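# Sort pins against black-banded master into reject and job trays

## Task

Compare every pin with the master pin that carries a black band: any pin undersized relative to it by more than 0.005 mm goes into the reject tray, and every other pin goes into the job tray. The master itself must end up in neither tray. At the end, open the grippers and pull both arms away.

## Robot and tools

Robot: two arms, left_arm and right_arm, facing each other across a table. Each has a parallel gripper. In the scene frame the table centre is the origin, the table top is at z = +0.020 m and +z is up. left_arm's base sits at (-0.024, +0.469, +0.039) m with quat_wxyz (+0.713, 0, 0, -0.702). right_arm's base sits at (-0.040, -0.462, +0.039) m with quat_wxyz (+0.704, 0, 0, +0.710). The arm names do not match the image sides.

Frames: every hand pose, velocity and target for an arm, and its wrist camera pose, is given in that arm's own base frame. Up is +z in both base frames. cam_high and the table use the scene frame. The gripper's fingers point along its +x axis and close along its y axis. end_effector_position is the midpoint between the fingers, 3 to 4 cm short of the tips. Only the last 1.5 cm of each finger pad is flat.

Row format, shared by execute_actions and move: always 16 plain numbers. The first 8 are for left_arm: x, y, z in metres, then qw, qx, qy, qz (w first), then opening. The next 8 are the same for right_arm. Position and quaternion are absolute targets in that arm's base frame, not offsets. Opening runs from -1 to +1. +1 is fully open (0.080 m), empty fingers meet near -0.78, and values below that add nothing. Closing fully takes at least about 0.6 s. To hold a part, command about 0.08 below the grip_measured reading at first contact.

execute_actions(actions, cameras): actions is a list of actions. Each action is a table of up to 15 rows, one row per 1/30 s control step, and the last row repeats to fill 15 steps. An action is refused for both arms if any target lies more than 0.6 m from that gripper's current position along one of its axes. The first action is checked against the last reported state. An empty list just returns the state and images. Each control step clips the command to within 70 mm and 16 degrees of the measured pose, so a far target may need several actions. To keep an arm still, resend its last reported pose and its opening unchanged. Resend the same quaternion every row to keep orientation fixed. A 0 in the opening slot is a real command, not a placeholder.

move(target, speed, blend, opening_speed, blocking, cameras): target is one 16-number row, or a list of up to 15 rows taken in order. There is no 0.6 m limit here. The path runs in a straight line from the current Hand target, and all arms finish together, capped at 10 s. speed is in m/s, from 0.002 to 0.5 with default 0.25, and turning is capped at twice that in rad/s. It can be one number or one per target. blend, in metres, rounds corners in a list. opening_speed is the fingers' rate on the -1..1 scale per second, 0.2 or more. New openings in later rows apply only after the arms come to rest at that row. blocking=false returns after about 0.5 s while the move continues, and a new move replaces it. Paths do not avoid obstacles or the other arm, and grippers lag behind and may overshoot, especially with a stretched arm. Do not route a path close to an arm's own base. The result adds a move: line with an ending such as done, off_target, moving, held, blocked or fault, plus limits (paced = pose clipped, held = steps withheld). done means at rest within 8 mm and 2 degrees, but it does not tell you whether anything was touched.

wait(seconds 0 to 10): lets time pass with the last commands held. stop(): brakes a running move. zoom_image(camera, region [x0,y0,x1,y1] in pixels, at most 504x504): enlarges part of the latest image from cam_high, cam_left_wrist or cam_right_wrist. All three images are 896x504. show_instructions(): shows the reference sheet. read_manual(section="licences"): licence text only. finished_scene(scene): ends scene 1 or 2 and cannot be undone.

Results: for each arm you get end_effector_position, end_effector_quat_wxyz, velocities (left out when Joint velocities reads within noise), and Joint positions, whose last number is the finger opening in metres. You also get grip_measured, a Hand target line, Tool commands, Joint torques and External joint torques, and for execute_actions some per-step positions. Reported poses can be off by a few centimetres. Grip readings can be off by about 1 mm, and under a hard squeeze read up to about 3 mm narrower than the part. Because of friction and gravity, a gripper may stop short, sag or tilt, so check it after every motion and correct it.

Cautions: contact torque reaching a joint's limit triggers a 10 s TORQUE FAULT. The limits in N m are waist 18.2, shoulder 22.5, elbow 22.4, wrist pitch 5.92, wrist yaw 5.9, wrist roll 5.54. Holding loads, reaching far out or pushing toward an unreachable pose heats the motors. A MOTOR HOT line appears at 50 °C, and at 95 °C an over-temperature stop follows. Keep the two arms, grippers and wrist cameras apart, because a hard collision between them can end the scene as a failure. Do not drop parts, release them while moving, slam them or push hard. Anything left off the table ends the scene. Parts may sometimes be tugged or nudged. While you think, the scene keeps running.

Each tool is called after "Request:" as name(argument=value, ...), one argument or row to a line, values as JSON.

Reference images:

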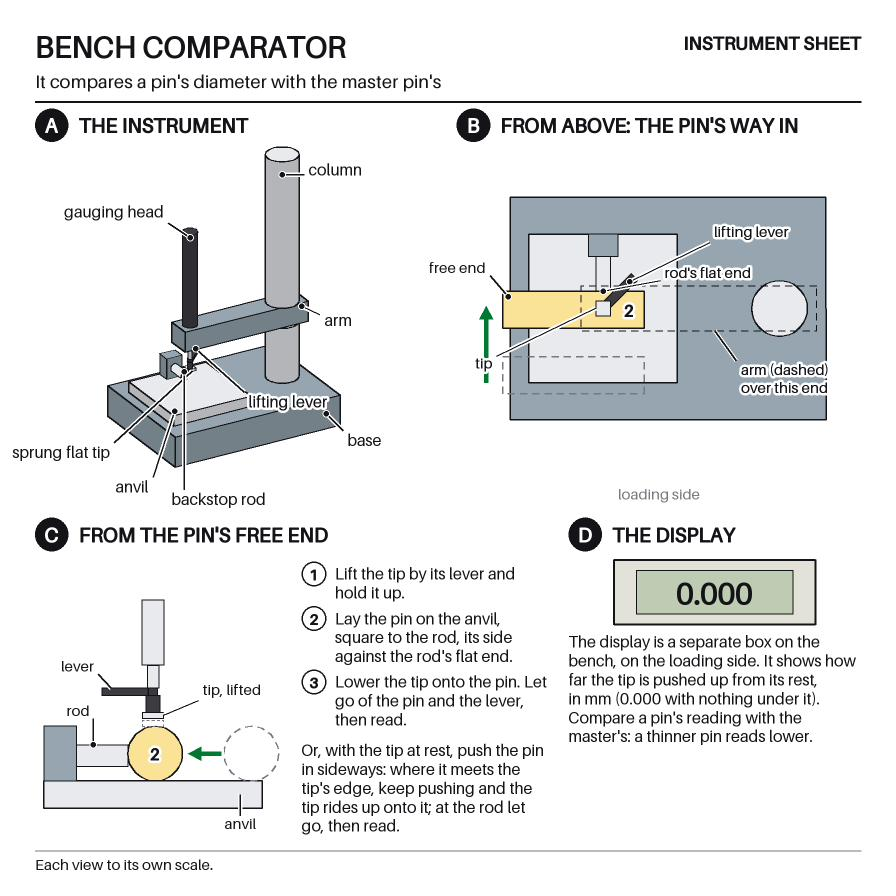

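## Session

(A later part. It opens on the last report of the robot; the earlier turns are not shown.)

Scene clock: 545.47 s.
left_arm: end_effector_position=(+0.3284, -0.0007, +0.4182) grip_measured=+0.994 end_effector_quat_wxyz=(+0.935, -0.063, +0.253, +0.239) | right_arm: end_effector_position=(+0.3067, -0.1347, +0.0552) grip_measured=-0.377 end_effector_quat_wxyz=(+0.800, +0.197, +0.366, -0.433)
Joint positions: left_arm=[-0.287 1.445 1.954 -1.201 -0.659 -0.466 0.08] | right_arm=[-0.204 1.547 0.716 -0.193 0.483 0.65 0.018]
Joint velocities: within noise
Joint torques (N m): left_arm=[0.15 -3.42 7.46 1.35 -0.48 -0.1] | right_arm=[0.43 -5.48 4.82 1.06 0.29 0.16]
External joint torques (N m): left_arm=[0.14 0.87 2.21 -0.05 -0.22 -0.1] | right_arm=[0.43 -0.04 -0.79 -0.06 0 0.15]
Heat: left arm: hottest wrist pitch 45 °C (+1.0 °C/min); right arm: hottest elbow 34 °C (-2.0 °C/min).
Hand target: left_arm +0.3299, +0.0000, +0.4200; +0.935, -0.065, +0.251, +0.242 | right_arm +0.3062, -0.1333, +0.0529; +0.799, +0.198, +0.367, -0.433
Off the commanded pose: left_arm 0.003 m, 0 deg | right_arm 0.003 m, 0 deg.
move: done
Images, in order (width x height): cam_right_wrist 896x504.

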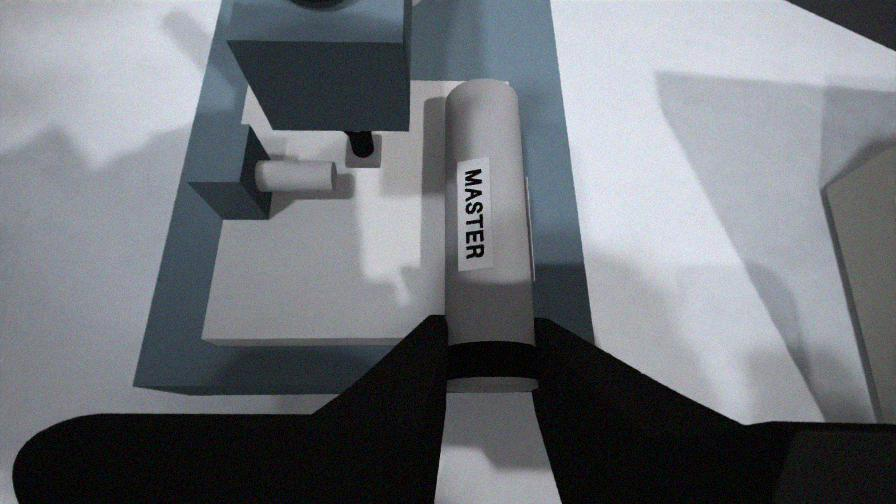

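Request:
move(
  target=[0.33,0.0,0.42,0.935,-0.065,0.251,0.242,1,0.3322,-0.1162,0.052,0.7993,0.1981,0.3672,-0.4326,-0.55],
  speed=0.04,
  cameras=["cam_right_wrist","cam_left_wrist"],
)

Request:
zoom_image(
  camera="cam_right_wrist",
  region=[300, 0, 700, 430],
)

Scene clock: 562.77 s.
left_arm: end_effector_position=(+0.3284, -0.0007, +0.4182) grip_measured=+0.994 end_effector_quat_wxyz=(+0.935, -0.063, +0.253, +0.239) | right_arm: end_effector_position=(+0.3278, -0.1205, +0.0546) grip_measured=-0.377 end_effector_quat_wxyz=(+0.798, +0.195, +0.364, -0.439)
Joint positions: left_arm=[-0.287 1.445 1.954 -1.201 -0.659 -0.466 0.08] | right_arm=[-0.132 1.627 0.798 -0.232 0.533 0.726 0.018]
Joint velocities: within noise
Joint torques (N m): left_arm=[0.14 -3.39 7.45 1.35 -0.48 -0.1] | right_arm=[1 -4.73 6.59 0.9 -0.06 0.17]
External joint torques (N m): left_arm=[0.15 0.9 2.2 -0.05 -0.22 -0.11] | right_arm=[1.02 1.28 1.03 -0.16 -0.38 0.16]
Heat: left arm: hottest wrist pitch 45 °C (+1.0 °C/min); right arm: hottest wrist pitch 35 °C (-2.0 °C/min).
Hand target: left_arm +0.3299, +0.0000, +0.4200; +0.935, -0.065, +0.251, +0.242 | right_arm +0.3320, -0.1162, +0.0520; +0.799, +0.198, +0.367, -0.433
Off the commanded pose: left_arm 0.003 m, 0 deg | right_arm 0.007 m, 1 deg.
move: done
Images, in order (width x height): cam_left_wrist 896x504, cam_right_wrist 896x504.

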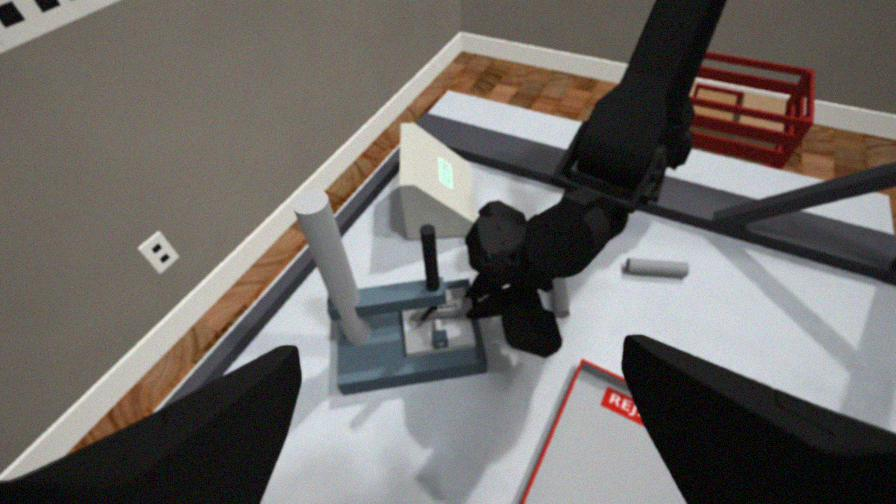

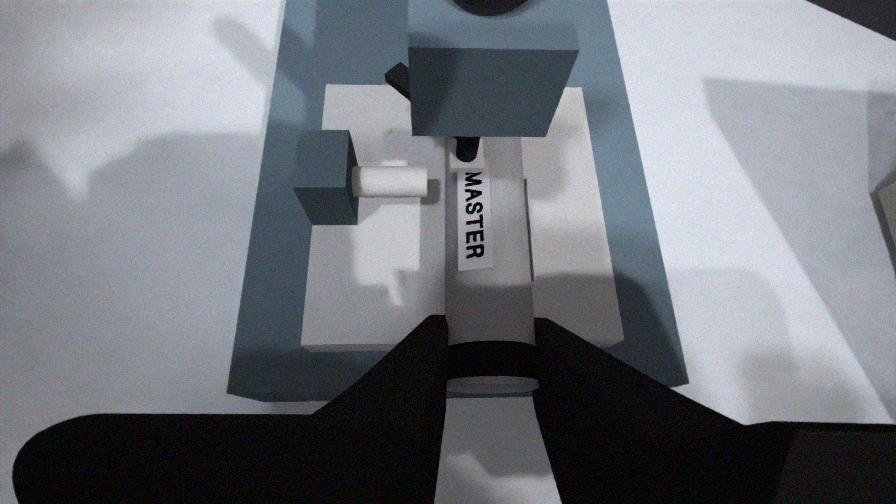

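Scaled by 1.172 from the camera's 896x504 image, which has a finer 1280x720 frame.

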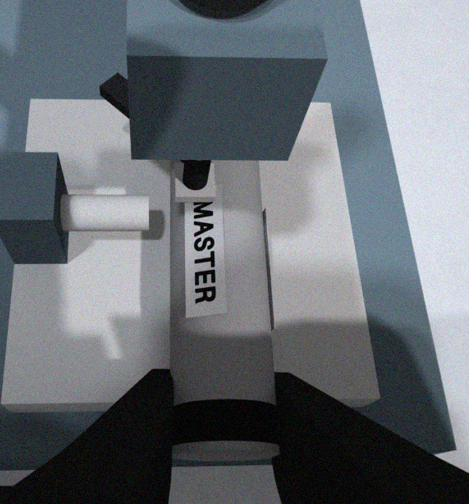

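Request:
move(
  target=[0.33,0.0,0.42,0.935,-0.065,0.251,0.242,1,0.3375,-0.1125,0.052,0.7993,0.1981,0.3672,-0.4326,-0.55],
  speed=0.03,
  cameras=["cam_right_wrist"],
)

Request:
zoom_image(
  camera="cam_right_wrist",
  region=[300, 0, 700, 430],
)

Scene clock: 573.73 s.
left_arm: end_effector_position=(+0.3284, -0.0007, +0.4182) grip_measured=+0.994 end_effector_quat_wxyz=(+0.935, -0.063, +0.253, +0.239) | right_arm: end_effector_position=(+0.3322, -0.1178, +0.0547) grip_measured=-0.377 end_effector_quat_wxyz=(+0.797, +0.195, +0.364, -0.441)
Joint positions: left_arm=[-0.287 1.445 1.954 -1.201 -0.659 -0.466 0.08] | right_arm=[-0.118 1.644 0.818 -0.244 0.543 0.742 0.018]
Joint velocities: within noise
Joint torques (N m): left_arm=[0.19 -3.39 7.4 1.34 -0.48 -0.09] | right_arm=[1.24 -4.66 6.72 0.97 -0.18 0.15]
External joint torques (N m): left_arm=[0.19 1.04 2.06 -0.07 -0.21 -0.09] | right_arm=[1.27 1.53 1.12 -0.09 -0.51 0.14]
Heat: left arm: hottest wrist pitch 45 °C (+1.0 °C/min); right arm: hottest elbow 35 °C (+1.0 °C/min).
Hand target: left_arm +0.3299, +0.0000, +0.4200; +0.935, -0.065, +0.251, +0.242 | right_arm +0.3374, -0.1124, +0.0521; +0.799, +0.198, +0.367, -0.432
Off the commanded pose: left_arm 0.003 m, 0 deg | right_arm 0.008 m, 1 deg.
move: done
Images, in order (width x height): cam_right_wrist 896x504.

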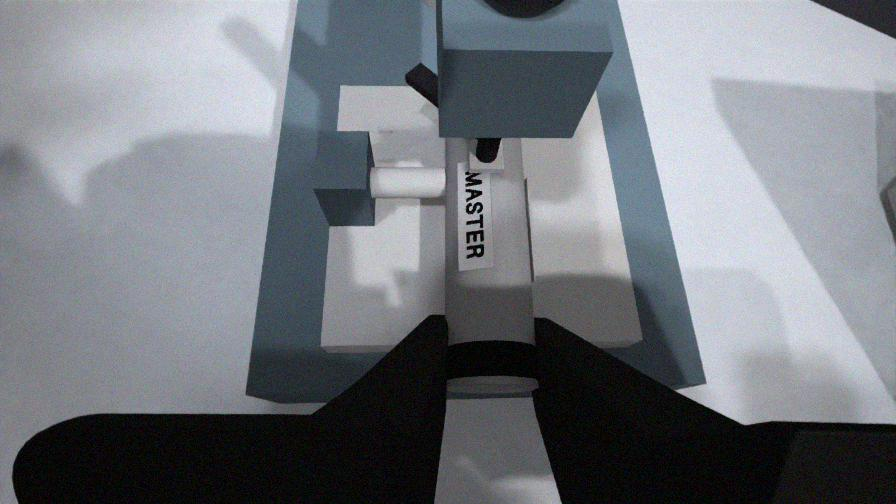

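Scaled by 1.172 from the camera's 896x504 image, which has a finer 1280x720 frame.

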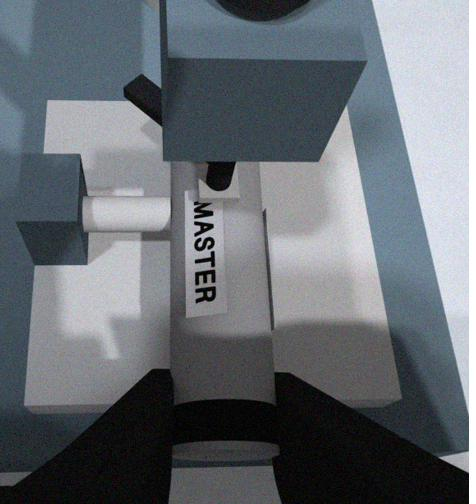

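Request:
move(
  target=[
    [0.33,0.0,0.42,0.935,-0.065,0.251,0.242,1,0.3340,-0.1160,0.052,0.7993,0.1981,0.3672,-0.4326,-0.55],
    [0.33,0.0,0.42,0.935,-0.065,0.251,0.242,1,0.3340,-0.1160,0.052,0.7993,0.1981,0.3672,-0.4326,0.0],
  ],
  speed=0.03,
  opening_speed=0.8,
  cameras=["cam_right_wrist"],
)

Request:
zoom_image(
  camera="cam_right_wrist",
  region=[300, 0, 700, 430],
)

Scene clock: 595.03 s.
left_arm: end_effector_position=(+0.3284, -0.0007, +0.4182) grip_measured=+0.994 end_effector_quat_wxyz=(+0.935, -0.063, +0.253, +0.239) | right_arm: end_effector_position=(+0.3348, -0.1167, +0.0545) grip_measured=-0.004 end_effector_quat_wxyz=(+0.800, +0.201, +0.363, -0.434)
Joint positions: left_arm=[-0.287 1.445 1.954 -1.201 -0.659 -0.466 0.08] | right_arm=[-0.121 1.645 0.818 -0.233 0.524 0.738 0.035]
Joint velocities: within noise
Joint torques (N m): left_arm=[0.15 -3.4 7.43 1.33 -0.48 -0.11] | right_arm=[0.14 -6.04 5.02 0.82 0.27 -0.15]
External joint torques (N m): left_arm=[0.15 0.85 2.23 -0.04 -0.22 -0.11] | right_arm=[0.11 0.11 -0.55 -0.25 -0.04 -0.15]
Heat: left arm: hottest wrist pitch 45 °C (+0.0 °C/min); right arm: hottest wrist pitch 35 °C (+0.0 °C/min).
Hand target: left_arm +0.3299, +0.0000, +0.4200; +0.935, -0.065, +0.251, +0.242 | right_arm +0.3340, -0.1160, +0.0520; +0.799, +0.198, +0.367, -0.433
Off the commanded pose: left_arm 0.003 m, 0 deg | right_arm 0.003 m, 1 deg.
move: done
Images, in order (width x height): cam_right_wrist 896x504.

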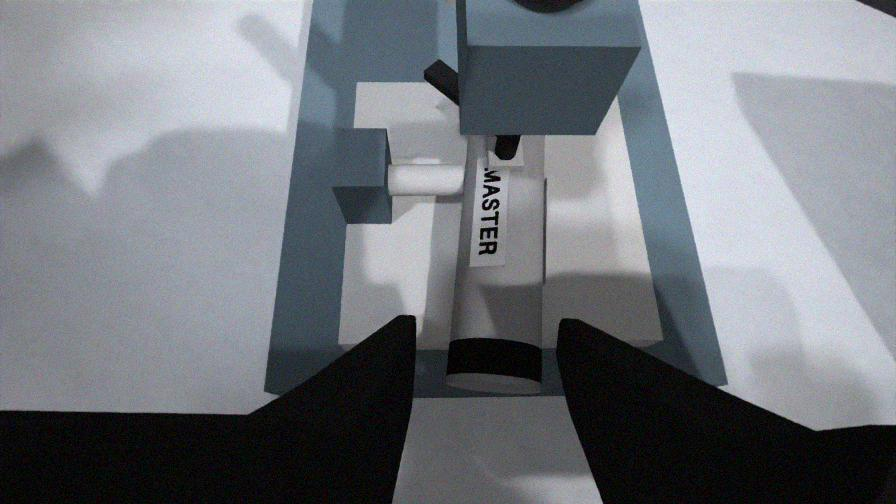

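Scaled by 1.172 from the camera's 896x504 image, which has a finer 1280x720 frame.

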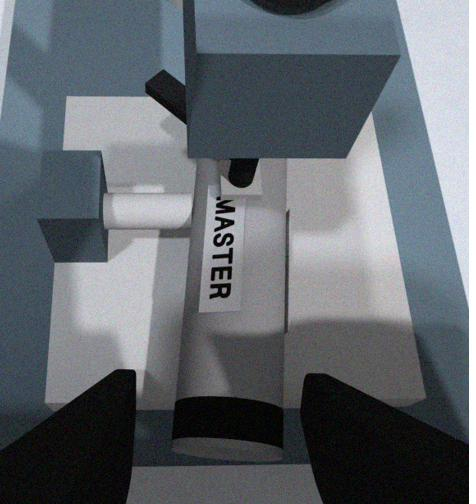

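Request:
move(
  target=[
    [0.33,0.0,0.42,0.935,-0.065,0.251,0.242,1,0.310,-0.080,0.108,0.7993,0.1981,0.3672,-0.4326,0.0],
    [0.33,0.0,0.42,0.935,-0.065,0.251,0.242,1,0.260,-0.120,0.17,0.7424,0.2424,0.3462,-0.5198,0.0],
  ],
  speed=0.2,
  blend=0.02,
  cameras=["cam_right_wrist","cam_left_wrist"],
)

Request:
zoom_image(
  camera="cam_right_wrist",
  region=[660, 180, 820, 300],
)

Scene clock: 621.27 s.
left_arm: end_effector_position=(+0.3284, -0.0007, +0.4182) grip_measured=+0.994 end_effector_quat_wxyz=(+0.935, -0.063, +0.253, +0.239) | right_arm: end_effector_position=(+0.2594, -0.1188, +0.1657) grip_measured=-0.003 end_effector_quat_wxyz=(+0.741, +0.238, +0.354, -0.518)
Joint positions: left_arm=[-0.287 1.445 1.954 -1.201 -0.659 -0.466 0.08] | right_arm=[-0.124 1.317 1.022 -0.921 0.606 0.972 0.035]
Joint velocities: within noise
Joint torques (N m): left_arm=[0.19 -3.38 7.45 1.36 -0.48 -0.12] | right_arm=[-0.35 -5.33 7.3 0.45 0.43 0.17]
External joint torques (N m): left_arm=[0.2 0.83 2.25 -0.02 -0.22 -0.12] | right_arm=[-0.36 -1.07 1.08 -0.4 0.05 0.17]
Heat: left arm: hottest wrist pitch 45 °C (+0.0 °C/min); right arm: hottest wrist pitch 35 °C (+0.0 °C/min).
Hand target: left_arm +0.3299, +0.0000, +0.4200; +0.935, -0.065, +0.251, +0.242 | right_arm +0.2600, -0.1200, +0.1700; +0.742, +0.243, +0.346, -0.520
Off the commanded pose: left_arm 0.003 m, 0 deg | right_arm 0.005 m, 1 deg.
move: done
Images, in order (width x height): cam_left_wrist 896x504, cam_right_wrist 896x504.

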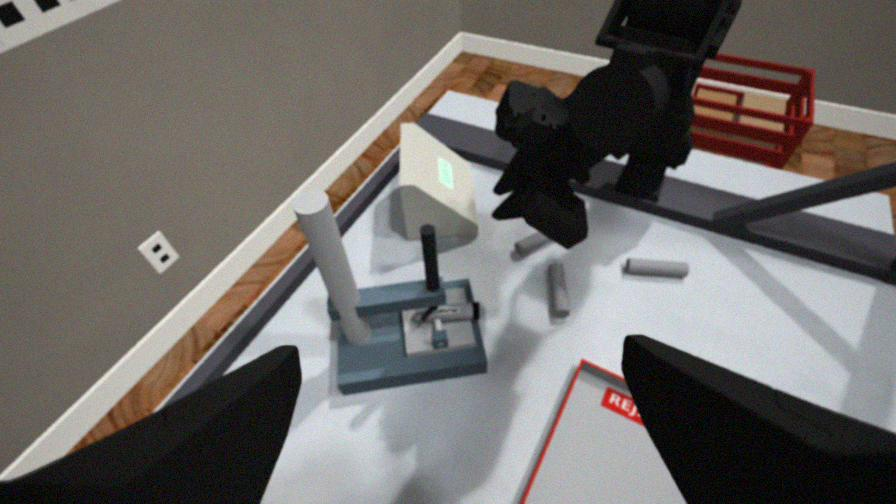

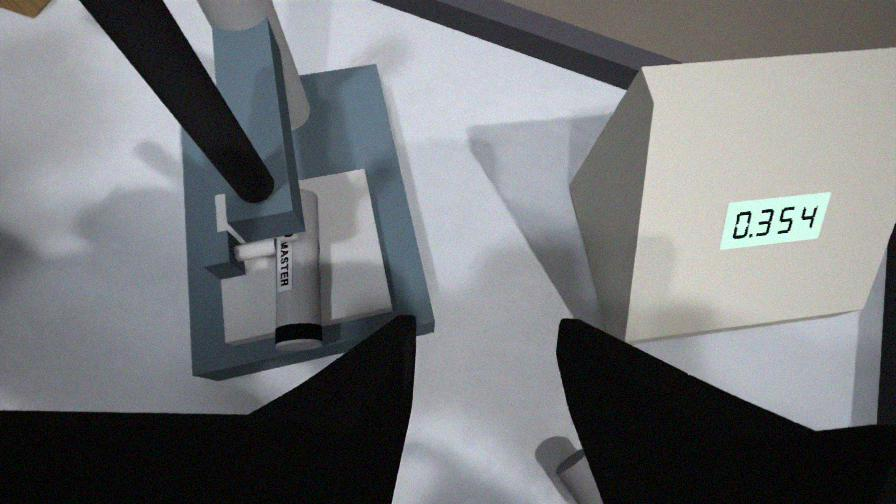

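Scaled by 3.150 from the camera's 896x504 image, which has a finer 1280x720 frame.

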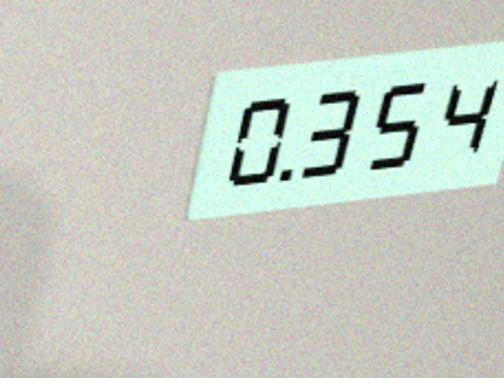

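Request:
zoom_image(
  camera="cam_right_wrist",
  region=[180, 150, 440, 380],
)

Scaled by 1.938 from the camera's 896x504 image, which has a finer 1280x720 frame.

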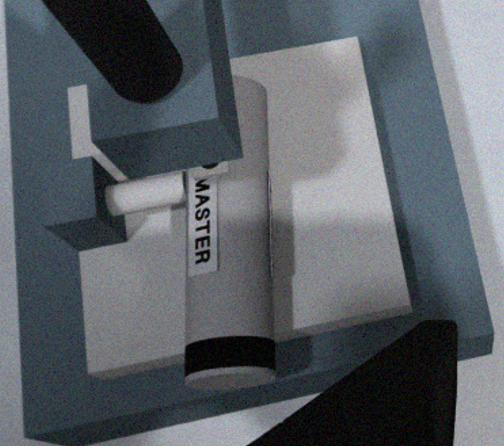

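Request:
move(
  target=[
    [0.33,0.0,0.42,0.935,-0.065,0.251,0.242,1,0.306,-0.082,0.104,0.8020,0.1968,0.3740,-0.4220,0.0],
    [0.33,0.0,0.42,0.935,-0.065,0.251,0.242,1,0.3304,-0.119,0.0515,0.8020,0.1968,0.3740,-0.4220,0.0],
    [0.33,0.0,0.42,0.935,-0.065,0.251,0.242,1,0.3304,-0.119,0.0515,0.8020,0.1968,0.3740,-0.4220,-0.55],
  ],
  speed=[0.2,0.1,0.05],
  opening_speed=1.2,
  blend=[0.01,0,0],
  cameras=["cam_right_wrist"],
)

Request:
zoom_image(
  camera="cam_right_wrist",
  region=[300, 0, 700, 430],
)

Scene clock: 660.63 s.
left_arm: end_effector_position=(+0.3284, -0.0007, +0.4182) grip_measured=+0.994 end_effector_quat_wxyz=(+0.935, -0.063, +0.253, +0.239) | right_arm: end_effector_position=(+0.3326, -0.1186, +0.0567) grip_measured=-0.372 end_effector_quat_wxyz=(+0.805, +0.200, +0.367, -0.422)
Joint positions: left_arm=[-0.287 1.445 1.954 -1.201 -0.659 -0.466 0.08] | right_arm=[-0.139 1.621 0.803 -0.222 0.495 0.699 0.018]
Joint velocities: within noise
Joint torques (N m): left_arm=[0.16 -3.41 7.47 1.34 -0.48 -0.1] | right_arm=[-0.27 -5.32 4.69 0.96 0.22 -0.16]
External joint torques (N m): left_arm=[0.17 0.8 2.25 -0.06 -0.22 -0.1] | right_arm=[-0.27 0.79 -1.01 -0.15 -0.08 -0.16]
Heat: left arm: hottest wrist pitch 45 °C (+0.0 °C/min); right arm: hottest elbow 37 °C (+3.0 °C/min).
Hand target: left_arm +0.3299, +0.0000, +0.4200; +0.935, -0.065, +0.251, +0.242 | right_arm +0.3303, -0.1190, +0.0516; +0.802, +0.197, +0.374, -0.422
Off the commanded pose: left_arm 0.003 m, 0 deg | right_arm 0.006 m, 1 deg.
move: done
Images, in order (width x height): cam_right_wrist 896x504.

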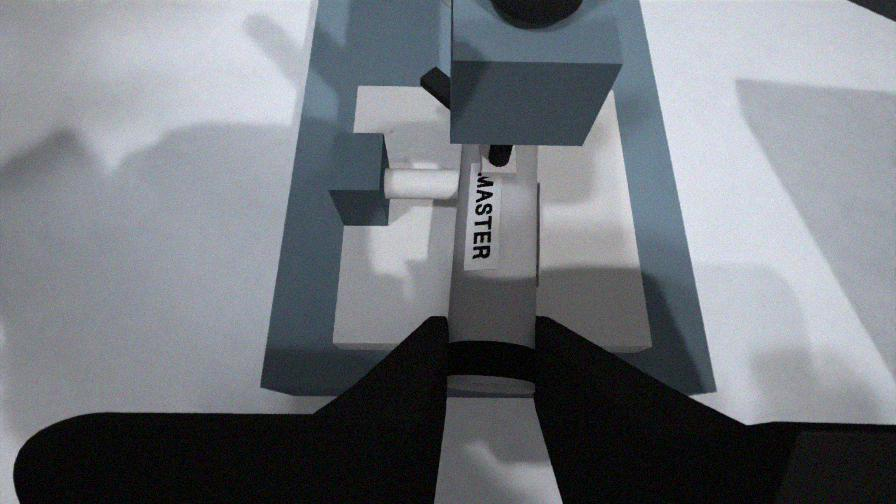

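Scaled by 1.172 from the camera's 896x504 image, which has a finer 1280x720 frame.

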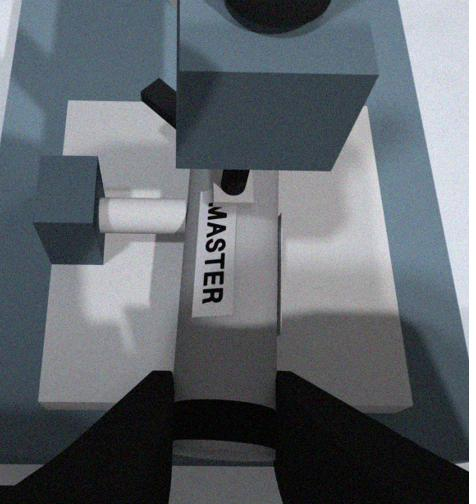

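Request:
move(
  target=[
    [0.33,0.0,0.42,0.935,-0.065,0.251,0.242,1,0.3304,-0.119,0.0515,0.8020,0.1968,0.3740,-0.4220,0.0],
    [0.33,0.0,0.42,0.935,-0.065,0.251,0.242,1,0.306,-0.082,0.104,0.8020,0.1968,0.3740,-0.4220,0.0],
    [0.33,0.0,0.42,0.935,-0.065,0.251,0.242,1,0.260,-0.120,0.17,0.7424,0.2424,0.3462,-0.5198,0.0],
  ],
  speed=[0.2,0.2,0.2],
  opening_speed=1.2,
  blend=[0.0,0.02,0],
  cameras=["cam_right_wrist"],
)

Request:
zoom_image(
  camera="cam_right_wrist",
  region=[660, 180, 860, 300],
)

Scene clock: 675.77 s.
left_arm: end_effector_position=(+0.3284, -0.0007, +0.4182) grip_measured=+0.994 end_effector_quat_wxyz=(+0.935, -0.063, +0.253, +0.239) | right_arm: end_effector_position=(+0.2594, -0.1187, +0.1656) grip_measured=-0.003 end_effector_quat_wxyz=(+0.741, +0.238, +0.354, -0.518)
Joint positions: left_arm=[-0.287 1.445 1.954 -1.201 -0.659 -0.466 0.08] | right_arm=[-0.124 1.317 1.022 -0.921 0.605 0.972 0.035]
Joint velocities: within noise
Joint torques (N m): left_arm=[0.14 -3.37 7.44 1.34 -0.48 -0.12] | right_arm=[-0.35 -5.28 7.27 0.45 0.5 0.17]
External joint torques (N m): left_arm=[0.14 0.95 2.17 -0.05 -0.21 -0.12] | right_arm=[-0.35 -1.04 1.12 -0.38 0.12 0.17]
Heat: left arm: hottest wrist pitch 45 °C (+0.0 °C/min); right arm: hottest elbow 36 °C (+2.0 °C/min).
Hand target: left_arm +0.3299, +0.0000, +0.4200; +0.935, -0.065, +0.251, +0.242 | right_arm +0.2600, -0.1200, +0.1700; +0.742, +0.242, +0.346, -0.520
Off the commanded pose: left_arm 0.003 m, 0 deg | right_arm 0.005 m, 1 deg.
move: done
Images, in order (width x height): cam_right_wrist 896x504.

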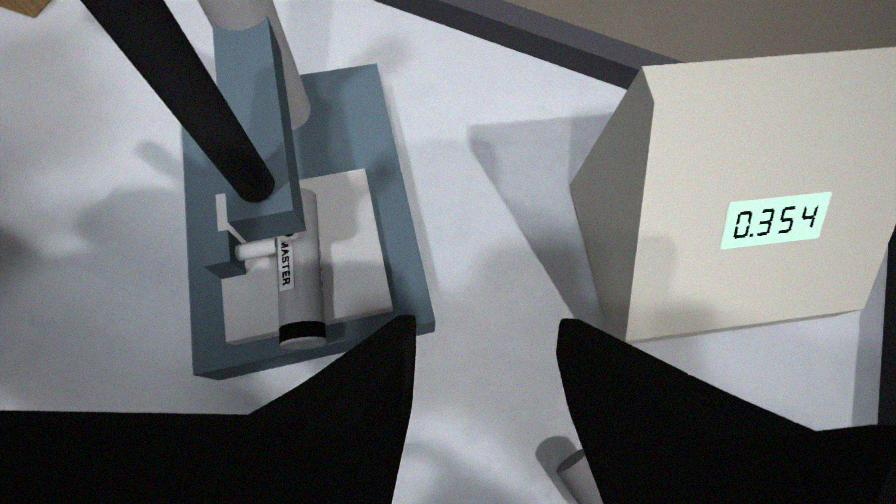

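Scaled by 2.520 from the camera's 896x504 image, which has a finer 1280x720 frame.

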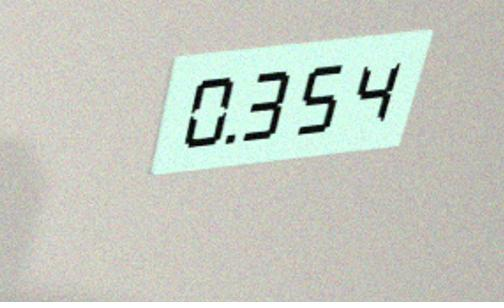

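Request:
move(
  target=[
    [0.33,0.0,0.42,0.935,-0.065,0.251,0.242,1,0.306,-0.082,0.104,0.8020,0.1968,0.3740,-0.4220,0.0],
    [0.33,0.0,0.42,0.935,-0.065,0.251,0.242,1,0.3304,-0.120,0.0515,0.8020,0.1968,0.3740,-0.4220,0.0],
    [0.33,0.0,0.42,0.935,-0.065,0.251,0.242,1,0.3304,-0.120,0.0515,0.8020,0.1968,0.3740,-0.4220,-0.55],
    [0.33,0.0,0.42,0.935,-0.065,0.251,0.242,1,0.3045,-0.1362,0.0525,0.8020,0.1968,0.3740,-0.4220,-0.55],
    [0.33,0.0,0.42,0.935,-0.065,0.251,0.242,1,0.300,-0.120,0.11,0.8020,0.1968,0.3740,-0.4220,-0.55],
  ],
  speed=[0.2,0.1,0.05,0.08,0.15],
  opening_speed=1.2,
  blend=[0.01,0,0,0,0],
  cameras=["cam_right_wrist"],
)

Scene clock: 698.53 s.
left_arm: end_effector_position=(+0.3284, -0.0007, +0.4182) grip_measured=+0.994 end_effector_quat_wxyz=(+0.935, -0.063, +0.253, +0.239) | right_arm: end_effector_position=(+0.2959, -0.1194, +0.1009) grip_measured=-0.373 end_effector_quat_wxyz=(+0.796, +0.193, +0.388, -0.421)
Joint positions: left_arm=[-0.287 1.445 1.954 -1.201 -0.659 -0.466 0.08] | right_arm=[-0.166 1.412 0.823 -0.484 0.474 0.668 0.018]
Joint velocities: within noise
Joint torques (N m): left_arm=[0.15 -3.41 7.46 1.34 -0.47 -0.1] | right_arm=[0.27 -6.61 7.87 0.86 0.57 0.19]
External joint torques (N m): left_arm=[0.16 0.88 2.22 -0.05 -0.21 -0.1] | right_arm=[0.28 -1.66 1.72 -0.2 0.27 0.19]
Heat: left arm: hottest wrist pitch 45 °C (+0.0 °C/min); right arm: hottest elbow 37 °C (+1.0 °C/min).
Hand target: left_arm +0.3299, +0.0000, +0.4200; +0.935, -0.065, +0.251, +0.242 | right_arm +0.2999, -0.1200, +0.1099; +0.802, +0.197, +0.374, -0.422
Off the commanded pose: left_arm 0.003 m, 0 deg | right_arm 0.010 m, 2 deg.
move: off_target (right_arm)
Images, in order (width x height): cam_right_wrist 896x504.

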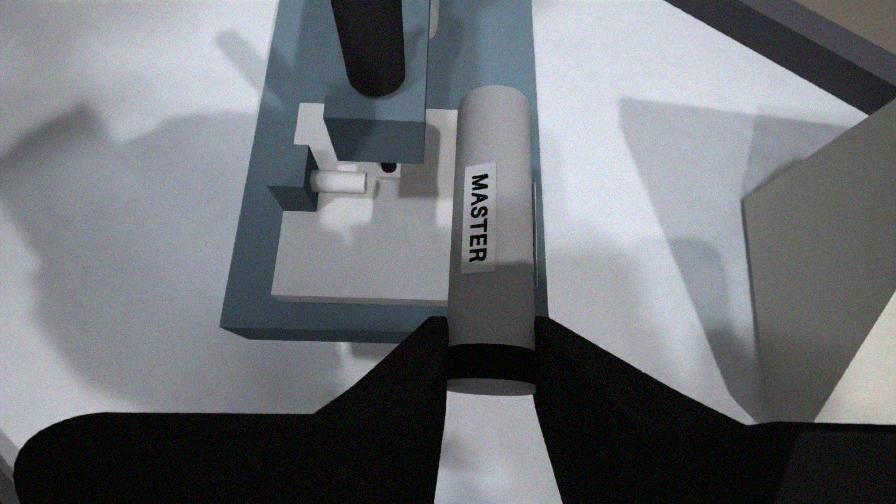

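Request:
move(
  target=[
    [0.33,0.0,0.42,0.935,-0.065,0.251,0.242,1,0.2319,0.0484,0.06,0.8925,-0.0734,0.4162,0.1574,-0.55],
    [0.33,0.0,0.42,0.935,-0.065,0.251,0.242,1,0.2319,0.0484,0.0095,0.8925,-0.0734,0.4162,0.1574,-0.55],
    [0.33,0.0,0.42,0.935,-0.065,0.251,0.242,1,0.2319,0.0484,0.0095,0.8925,-0.0734,0.4162,0.1574,0.0],
    [0.33,0.0,0.42,0.935,-0.065,0.251,0.242,1,0.215,0.04,0.08,0.8925,-0.0734,0.4162,0.1574,0.0],
    [0.33,0.0,0.42,0.935,-0.065,0.251,0.242,1,0.190,-0.066,0.07,0.8925,-0.0734,0.4162,0.1574,0.0],
  ],
  speed=[0.25,0.1,0.05,0.2,0.2],
  opening_speed=1.2,
  blend=[0.015,0,0,0.02,0],
  cameras=["cam_right_wrist"],
)

Scene clock: 722.77 s.
left_arm: end_effector_position=(+0.3284, -0.0007, +0.4182) grip_measured=+0.994 end_effector_quat_wxyz=(+0.935, -0.063, +0.253, +0.239) | right_arm: end_effector_position=(+0.1887, -0.0644, +0.0679) grip_measured=-0.003 end_effector_quat_wxyz=(+0.892, -0.071, +0.418, +0.157)
Joint positions: left_arm=[-0.287 1.445 1.954 -1.201 -0.659 -0.466 0.08] | right_arm=[-0.782 0.994 0.442 -0.68 -0.618 -1.018 0.035]
Joint velocities: within noise
Joint torques (N m): left_arm=[0.17 -3.39 7.43 1.35 -0.48 -0.09] | right_arm=[-0.37 -1.44 7.01 0.41 -0.54 -0.14]
External joint torques (N m): left_arm=[0.19 0.89 2.19 -0.04 -0.21 -0.1] | right_arm=[-0.35 0.31 1.06 -0.4 -0.14 -0.15]
Heat: left arm: hottest wrist pitch 45 °C (+0.0 °C/min); right arm: hottest elbow 37 °C (+0.0 °C/min).
Hand target: left_arm +0.3299, +0.0000, +0.4200; +0.935, -0.065, +0.251, +0.242 | right_arm +0.1899, -0.0660, +0.0699; +0.892, -0.073, +0.416, +0.157
Off the commanded pose: left_arm 0.003 m, 0 deg | right_arm 0.003 m, 0 deg.
move: done
Images, in order (width x height): cam_right_wrist 896x504.

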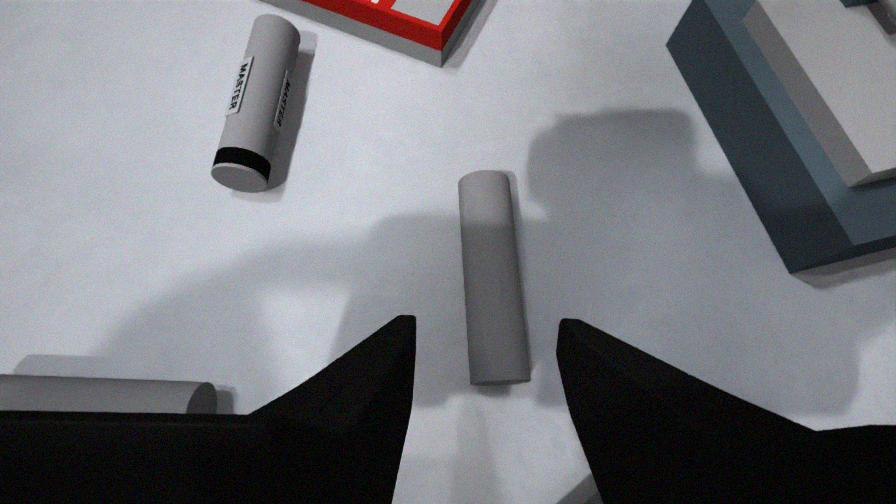

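Request:
move(
  target=[
    [0.33,0.0,0.42,0.935,-0.065,0.251,0.242,1,0.1996,-0.0724,0.045,0.8896,-0.0806,0.4148,0.1729,0.0],
    [0.33,0.0,0.42,0.935,-0.065,0.251,0.242,1,0.1996,-0.0724,0.013,0.8896,-0.0806,0.4148,0.1729,0.0],
  ],
  speed=[0.2,0.08],
  blend=[0.01,0],
  cameras=["cam_right_wrist"],
)

Scene clock: 756.27 s.
left_arm: end_effector_position=(+0.3284, -0.0007, +0.4182) grip_measured=+0.994 end_effector_quat_wxyz=(+0.935, -0.063, +0.253, +0.239) | right_arm: end_effector_position=(+0.2012, -0.0755, +0.0158) grip_measured=-0.003 end_effector_quat_wxyz=(+0.891, -0.085, +0.413, +0.168)
Joint positions: left_arm=[-0.287 1.445 1.954 -1.201 -0.659 -0.466 0.08] | right_arm=[-0.783 1.258 0.331 -0.311 -0.629 -1.058 0.035]
Joint velocities: within noise
Joint torques (N m): left_arm=[0.18 -3.36 7.45 1.34 -0.48 -0.11] | right_arm=[0.33 -2.26 3.82 0.6 -0.54 0]
External joint torques (N m): left_arm=[0.17 0.86 2.27 -0.03 -0.22 -0.11] | right_arm=[0.33 0.39 -1.2 -0.2 -0.14 -0.01]
Heat: left arm: hottest wrist pitch 46 °C (+1.0 °C/min); right arm: hottest elbow 36 °C (-1.0 °C/min).
Hand target: left_arm +0.3299, +0.0000, +0.4200; +0.935, -0.065, +0.251, +0.242 | right_arm +0.1996, -0.0725, +0.0131; +0.890, -0.081, +0.415, +0.173
Off the commanded pose: left_arm 0.003 m, 0 deg | right_arm 0.004 m, 1 deg.
move: done
Images, in order (width x height): cam_right_wrist 896x504.

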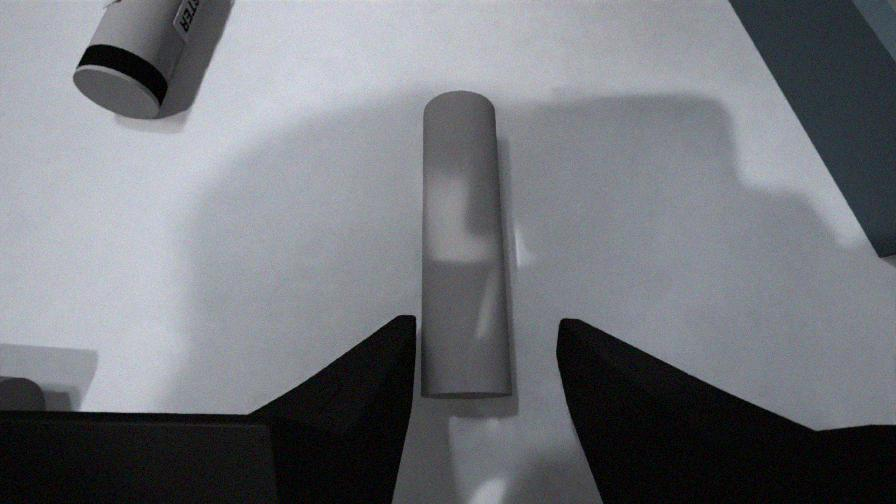

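Request:
move(
  target=[
    [0.33,0.0,0.42,0.935,-0.065,0.251,0.242,1,0.1976,-0.068,0.0105,0.8896,-0.0806,0.4148,0.1729,0.0],
    [0.33,0.0,0.42,0.935,-0.065,0.251,0.242,1,0.1976,-0.068,0.0105,0.8896,-0.0806,0.4148,0.1729,-0.55],
  ],
  speed=[0.05,0.08],
  opening_speed=1.2,
  cameras=["cam_right_wrist"],
)

Scene clock: 777.03 s.
left_arm: end_effector_position=(+0.3284, -0.0007, +0.4182) grip_measured=+0.994 end_effector_quat_wxyz=(+0.935, -0.063, +0.253, +0.239) | right_arm: end_effector_position=(+0.1989, -0.0698, +0.0116) grip_measured=-0.372 end_effector_quat_wxyz=(+0.890, -0.083, +0.414, +0.173)
Joint positions: left_arm=[-0.287 1.445 1.954 -1.201 -0.659 -0.466 0.08] | right_arm=[-0.771 1.255 0.309 -0.294 -0.629 -1.05 0.018]
Joint velocities: within noise
Joint torques (N m): left_arm=[0.18 -3.4 7.41 1.35 -0.49 -0.11] | right_arm=[0.3 -3.39 3.77 0.57 -0.39 0.17]
External joint torques (N m): left_arm=[0.2 0.96 2.14 -0.05 -0.22 -0.12] | right_arm=[0.3 -0.83 -1.16 -0.23 0.01 0.17]
Heat: left arm: hottest wrist pitch 46 °C (+1.0 °C/min); right arm: hottest elbow 35 °C (-2.0 °C/min).
Hand target: left_arm +0.3299, +0.0000, +0.4200; +0.935, -0.065, +0.251, +0.242 | right_arm +0.1976, -0.0680, +0.0105; +0.890, -0.081, +0.415, +0.173
Off the commanded pose: left_arm 0.003 m, 0 deg | right_arm 0.003 m, 0 deg.
move: done
Images, in order (width x height): cam_right_wrist 896x504.

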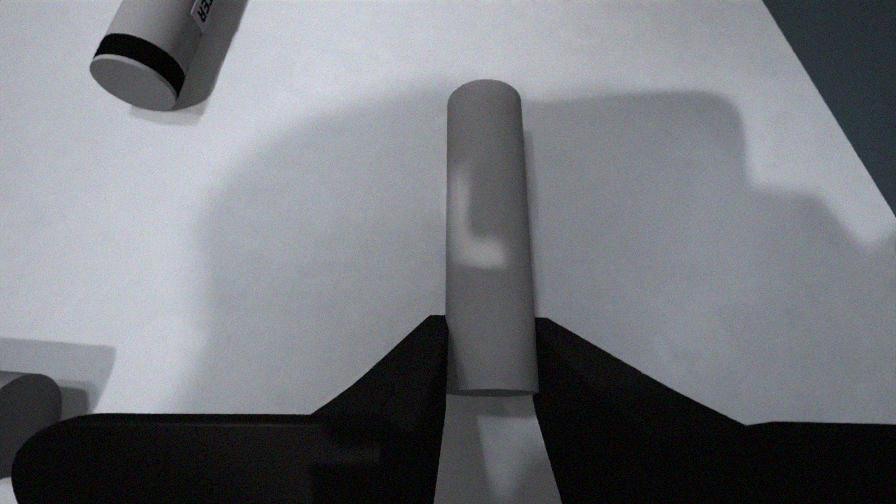

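Request:
move(
  target=[
    [0.33,0.0,0.42,0.935,-0.065,0.251,0.242,1,0.1976,-0.068,0.10,0.8896,-0.0806,0.4148,0.1729,-0.55],
    [0.33,0.0,0.42,0.935,-0.065,0.251,0.242,1,0.29,-0.115,0.14,0.8020,0.1968,0.3740,-0.4220,-0.55],
    [0.33,0.0,0.42,0.935,-0.065,0.251,0.242,1,0.3050,-0.1358,0.062,0.8020,0.1968,0.3740,-0.4220,-0.55],
    [0.33,0.0,0.42,0.935,-0.065,0.251,0.242,1,0.3050,-0.1358,0.052,0.8020,0.1968,0.3740,-0.4220,-0.55],
    [0.33,0.0,0.42,0.935,-0.065,0.251,0.242,1,0.3360,-0.1140,0.052,0.8020,0.1968,0.3740,-0.4220,-0.55],
  ],
  speed=[0.25,0.25,0.12,0.06,0.04],
  blend=[0.04,0.03,0.005,0,0],
  cameras=["cam_right_wrist"],
)

Request:
zoom_image(
  camera="cam_right_wrist",
  region=[300, 0, 700, 430],
)

Scene clock: 802.43 s.
left_arm: end_effector_position=(+0.3284, -0.0007, +0.4182) grip_measured=+0.994 end_effector_quat_wxyz=(+0.935, -0.063, +0.253, +0.239) | right_arm: end_effector_position=(+0.3314, -0.1185, +0.0544) grip_measured=-0.372 end_effector_quat_wxyz=(+0.800, +0.195, +0.370, -0.429)
Joint positions: left_arm=[-0.287 1.445 1.954 -1.201 -0.659 -0.466 0.08] | right_arm=[-0.132 1.634 0.809 -0.236 0.513 0.711 0.018]
Joint velocities: within noise
Joint torques (N m): left_arm=[0.17 -3.36 7.44 1.34 -0.48 -0.11] | right_arm=[1.09 -4.91 6.66 0.87 -0.07 0.12]
External joint torques (N m): left_arm=[0.17 0.9 2.2 -0.05 -0.21 -0.11] | right_arm=[1.09 1.13 1.11 -0.19 -0.38 0.12]
Heat: left arm: hottest wrist pitch 46 °C (+0.0 °C/min); right arm: hottest elbow 35 °C (-1.0 °C/min).
Hand target: left_arm +0.3299, +0.0000, +0.4200; +0.935, -0.065, +0.251, +0.242 | right_arm +0.3358, -0.1140, +0.0521; +0.802, +0.197, +0.374, -0.422
Off the commanded pose: left_arm 0.003 m, 0 deg | right_arm 0.007 m, 1 deg.
move: done
Images, in order (width x height): cam_right_wrist 896x504.

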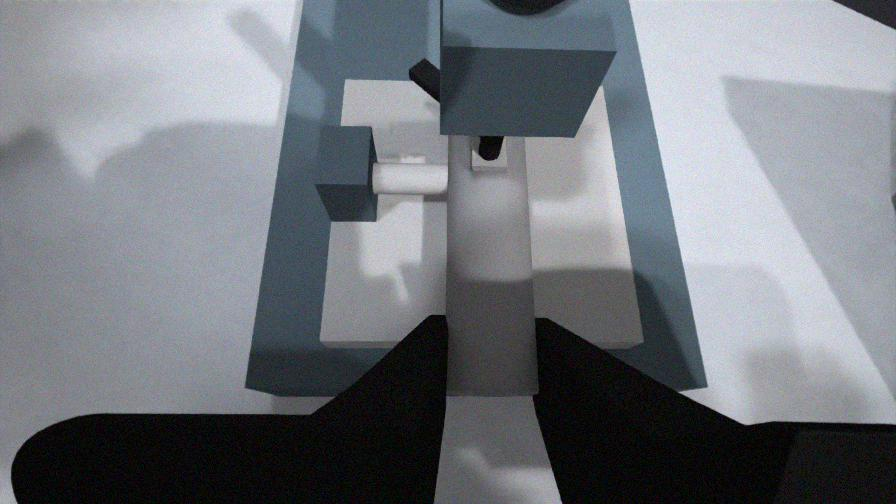

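Scaled by 1.172 from the camera's 896x504 image, which has a finer 1280x720 frame.

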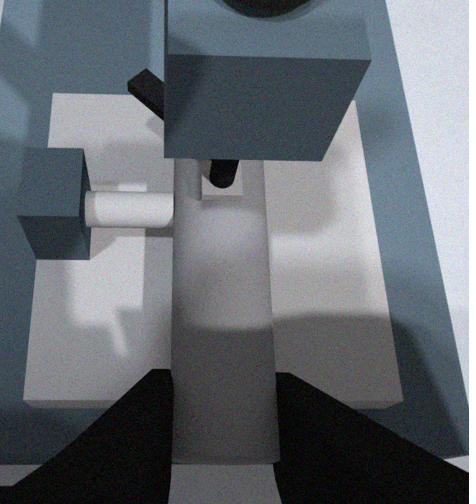

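Works the same. Release and read.

Request:
move(
  target=[
    [0.33,0.0,0.42,0.935,-0.065,0.251,0.242,1,0.3315,-0.1182,0.052,0.8020,0.1968,0.3740,-0.4220,-0.55],
    [0.33,0.0,0.42,0.935,-0.065,0.251,0.242,1,0.3315,-0.1182,0.052,0.8020,0.1968,0.3740,-0.4220,0.0],
    [0.33,0.0,0.42,0.935,-0.065,0.251,0.242,1,0.306,-0.082,0.104,0.8020,0.1968,0.3740,-0.4220,0.0],
    [0.33,0.0,0.42,0.935,-0.065,0.251,0.242,1,0.260,-0.120,0.17,0.7424,0.2424,0.3462,-0.5198,0.0],
  ],
  speed=[0.05,0.2,0.2,0.2],
  opening_speed=1.2,
  blend=[0.0,0.0,0.02,0],
  cameras=["cam_right_wrist"],
)

Request:
zoom_image(
  camera="cam_right_wrist",
  region=[660, 180, 860, 300],
)

Request:
zoom_image(
  camera="cam_right_wrist",
  region=[180, 150, 440, 380],
)

Scene clock: 816.77 s.
left_arm: end_effector_position=(+0.3284, -0.0007, +0.4182) grip_measured=+0.994 end_effector_quat_wxyz=(+0.935, -0.063, +0.253, +0.239) | right_arm: end_effector_position=(+0.2594, -0.1187, +0.1656) grip_measured=-0.003 end_effector_quat_wxyz=(+0.741, +0.238, +0.354, -0.518)
Joint positions: left_arm=[-0.287 1.445 1.954 -1.201 -0.659 -0.466 0.08] | right_arm=[-0.124 1.317 1.022 -0.921 0.605 0.972 0.035]
Joint velocities: within noise
Joint torques (N m): left_arm=[0.16 -3.41 7.44 1.32 -0.48 -0.1] | right_arm=[-0.28 -5.31 7.3 0.43 0.49 0.16]
External joint torques (N m): left_arm=[0.17 0.94 2.18 -0.06 -0.22 -0.1] | right_arm=[-0.29 -1.03 1.11 -0.41 0.11 0.16]
Heat: left arm: hottest wrist pitch 46 °C (+0.0 °C/min); right arm: hottest elbow 36 °C (+0.0 °C/min).
Hand target: left_arm +0.3299, +0.0000, +0.4200; +0.935, -0.065, +0.251, +0.242 | right_arm +0.2600, -0.1200, +0.1700; +0.742, +0.242, +0.346, -0.520
Off the commanded pose: left_arm 0.003 m, 0 deg | right_arm 0.005 m, 1 deg.
move: done
Images, in order (width x height): cam_right_wrist 896x504.

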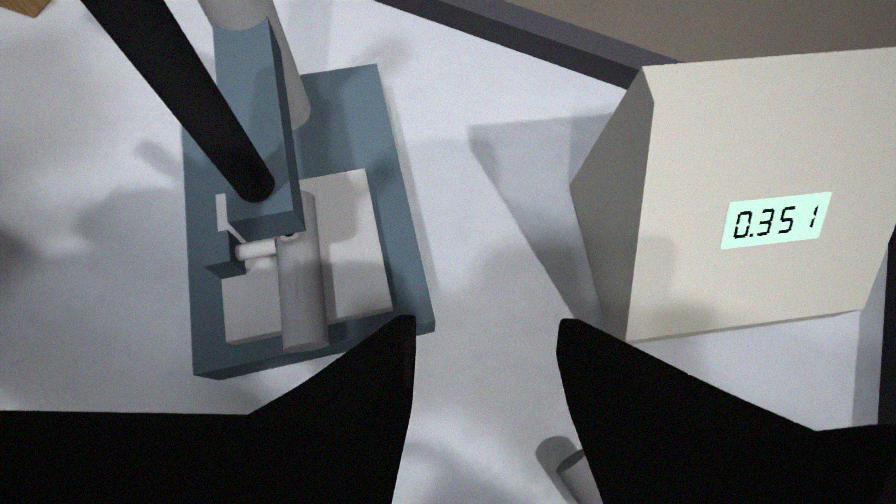

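Scaled by 2.520 from the camera's 896x504 image, which has a finer 1280x720 frame.

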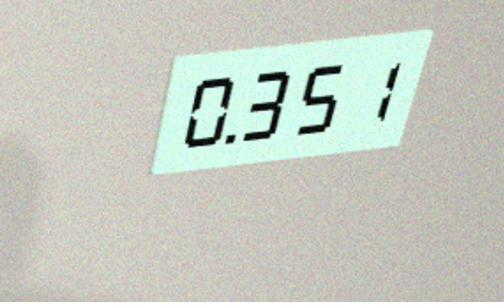

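Scaled by 1.938 from the camera's 896x504 image, which has a finer 1280x720 frame.

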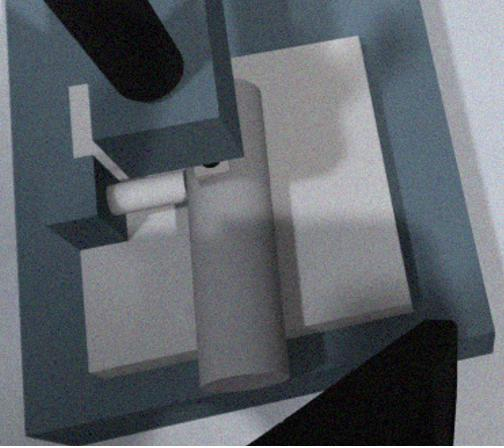

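Request:
move(
  target=[
    [0.33,0.0,0.42,0.935,-0.065,0.251,0.242,1,0.306,-0.082,0.104,0.8020,0.1968,0.3740,-0.4220,0.0],
    [0.33,0.0,0.42,0.935,-0.065,0.251,0.242,1,0.3304,-0.120,0.0515,0.8020,0.1968,0.3740,-0.4220,0.0],
    [0.33,0.0,0.42,0.935,-0.065,0.251,0.242,1,0.3304,-0.120,0.0515,0.8020,0.1968,0.3740,-0.4220,-0.55],
    [0.33,0.0,0.42,0.935,-0.065,0.251,0.242,1,0.3045,-0.1362,0.0525,0.8020,0.1968,0.3740,-0.4220,-0.55],
    [0.33,0.0,0.42,0.935,-0.065,0.251,0.242,1,0.298,-0.115,0.13,0.8020,0.1968,0.3740,-0.4220,-0.55],
    [0.33,0.0,0.42,0.935,-0.065,0.251,0.242,1,0.400,0.21,0.10,0.9060,-0.0111,0.4225,0.0237,-0.55],
  ],
  speed=[0.2,0.1,0.05,0.08,0.2,0.25],
  opening_speed=1.2,
  blend=[0.01,0,0,0,0.04,0],
  cameras=["cam_right_wrist","cam_high"],
)

Scene clock: 863.33 s.
left_arm: end_effector_position=(+0.3284, -0.0007, +0.4182) grip_measured=+0.994 end_effector_quat_wxyz=(+0.935, -0.063, +0.253, +0.239) | right_arm: end_effector_position=(+0.3957, +0.2073, +0.0961) grip_measured=-0.372 end_effector_quat_wxyz=(+0.903, -0.012, +0.428, +0.022)
Joint positions: left_arm=[-0.287 1.445 1.954 -1.201 -0.659 -0.466 0.08] | right_arm=[0.594 1.833 1.227 -0.356 0.336 0.437 0.018]
Joint velocities: within noise
Joint torques (N m): left_arm=[0.18 -3.38 7.41 1.34 -0.47 -0.1] | right_arm=[-0.02 -8.15 8.22 1.16 0.24 -0.16]
External joint torques (N m): left_arm=[0.18 0.92 2.14 -0.07 -0.21 -0.1] | right_arm=[-0.12 0.05 2 -0.05 0.06 -0.16]
Heat: left arm: hottest wrist pitch 46 °C (+0.0 °C/min); right arm: hottest elbow 38 °C (+3.0 °C/min).
Hand target: left_arm +0.3299, +0.0000, +0.4200; +0.935, -0.065, +0.251, +0.242 | right_arm +0.3999, +0.2099, +0.1000; +0.906, -0.011, +0.422, +0.024
Off the commanded pose: left_arm 0.003 m, 0 deg | right_arm 0.006 m, 1 deg.
move: done
Images, in order (width x height): cam_high 896x504, cam_right_wrist 896x504.

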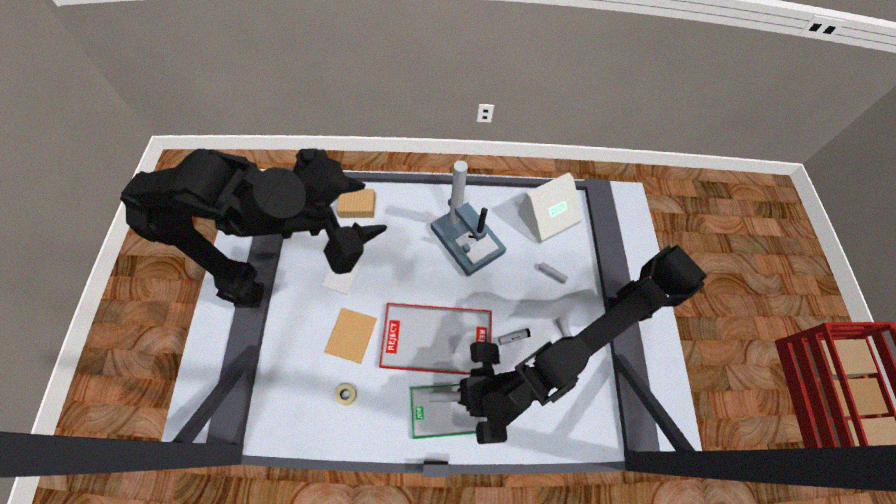

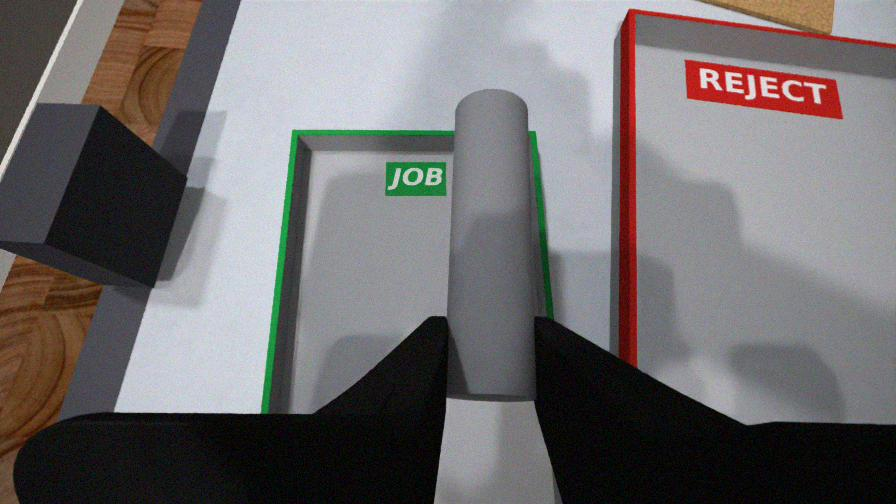

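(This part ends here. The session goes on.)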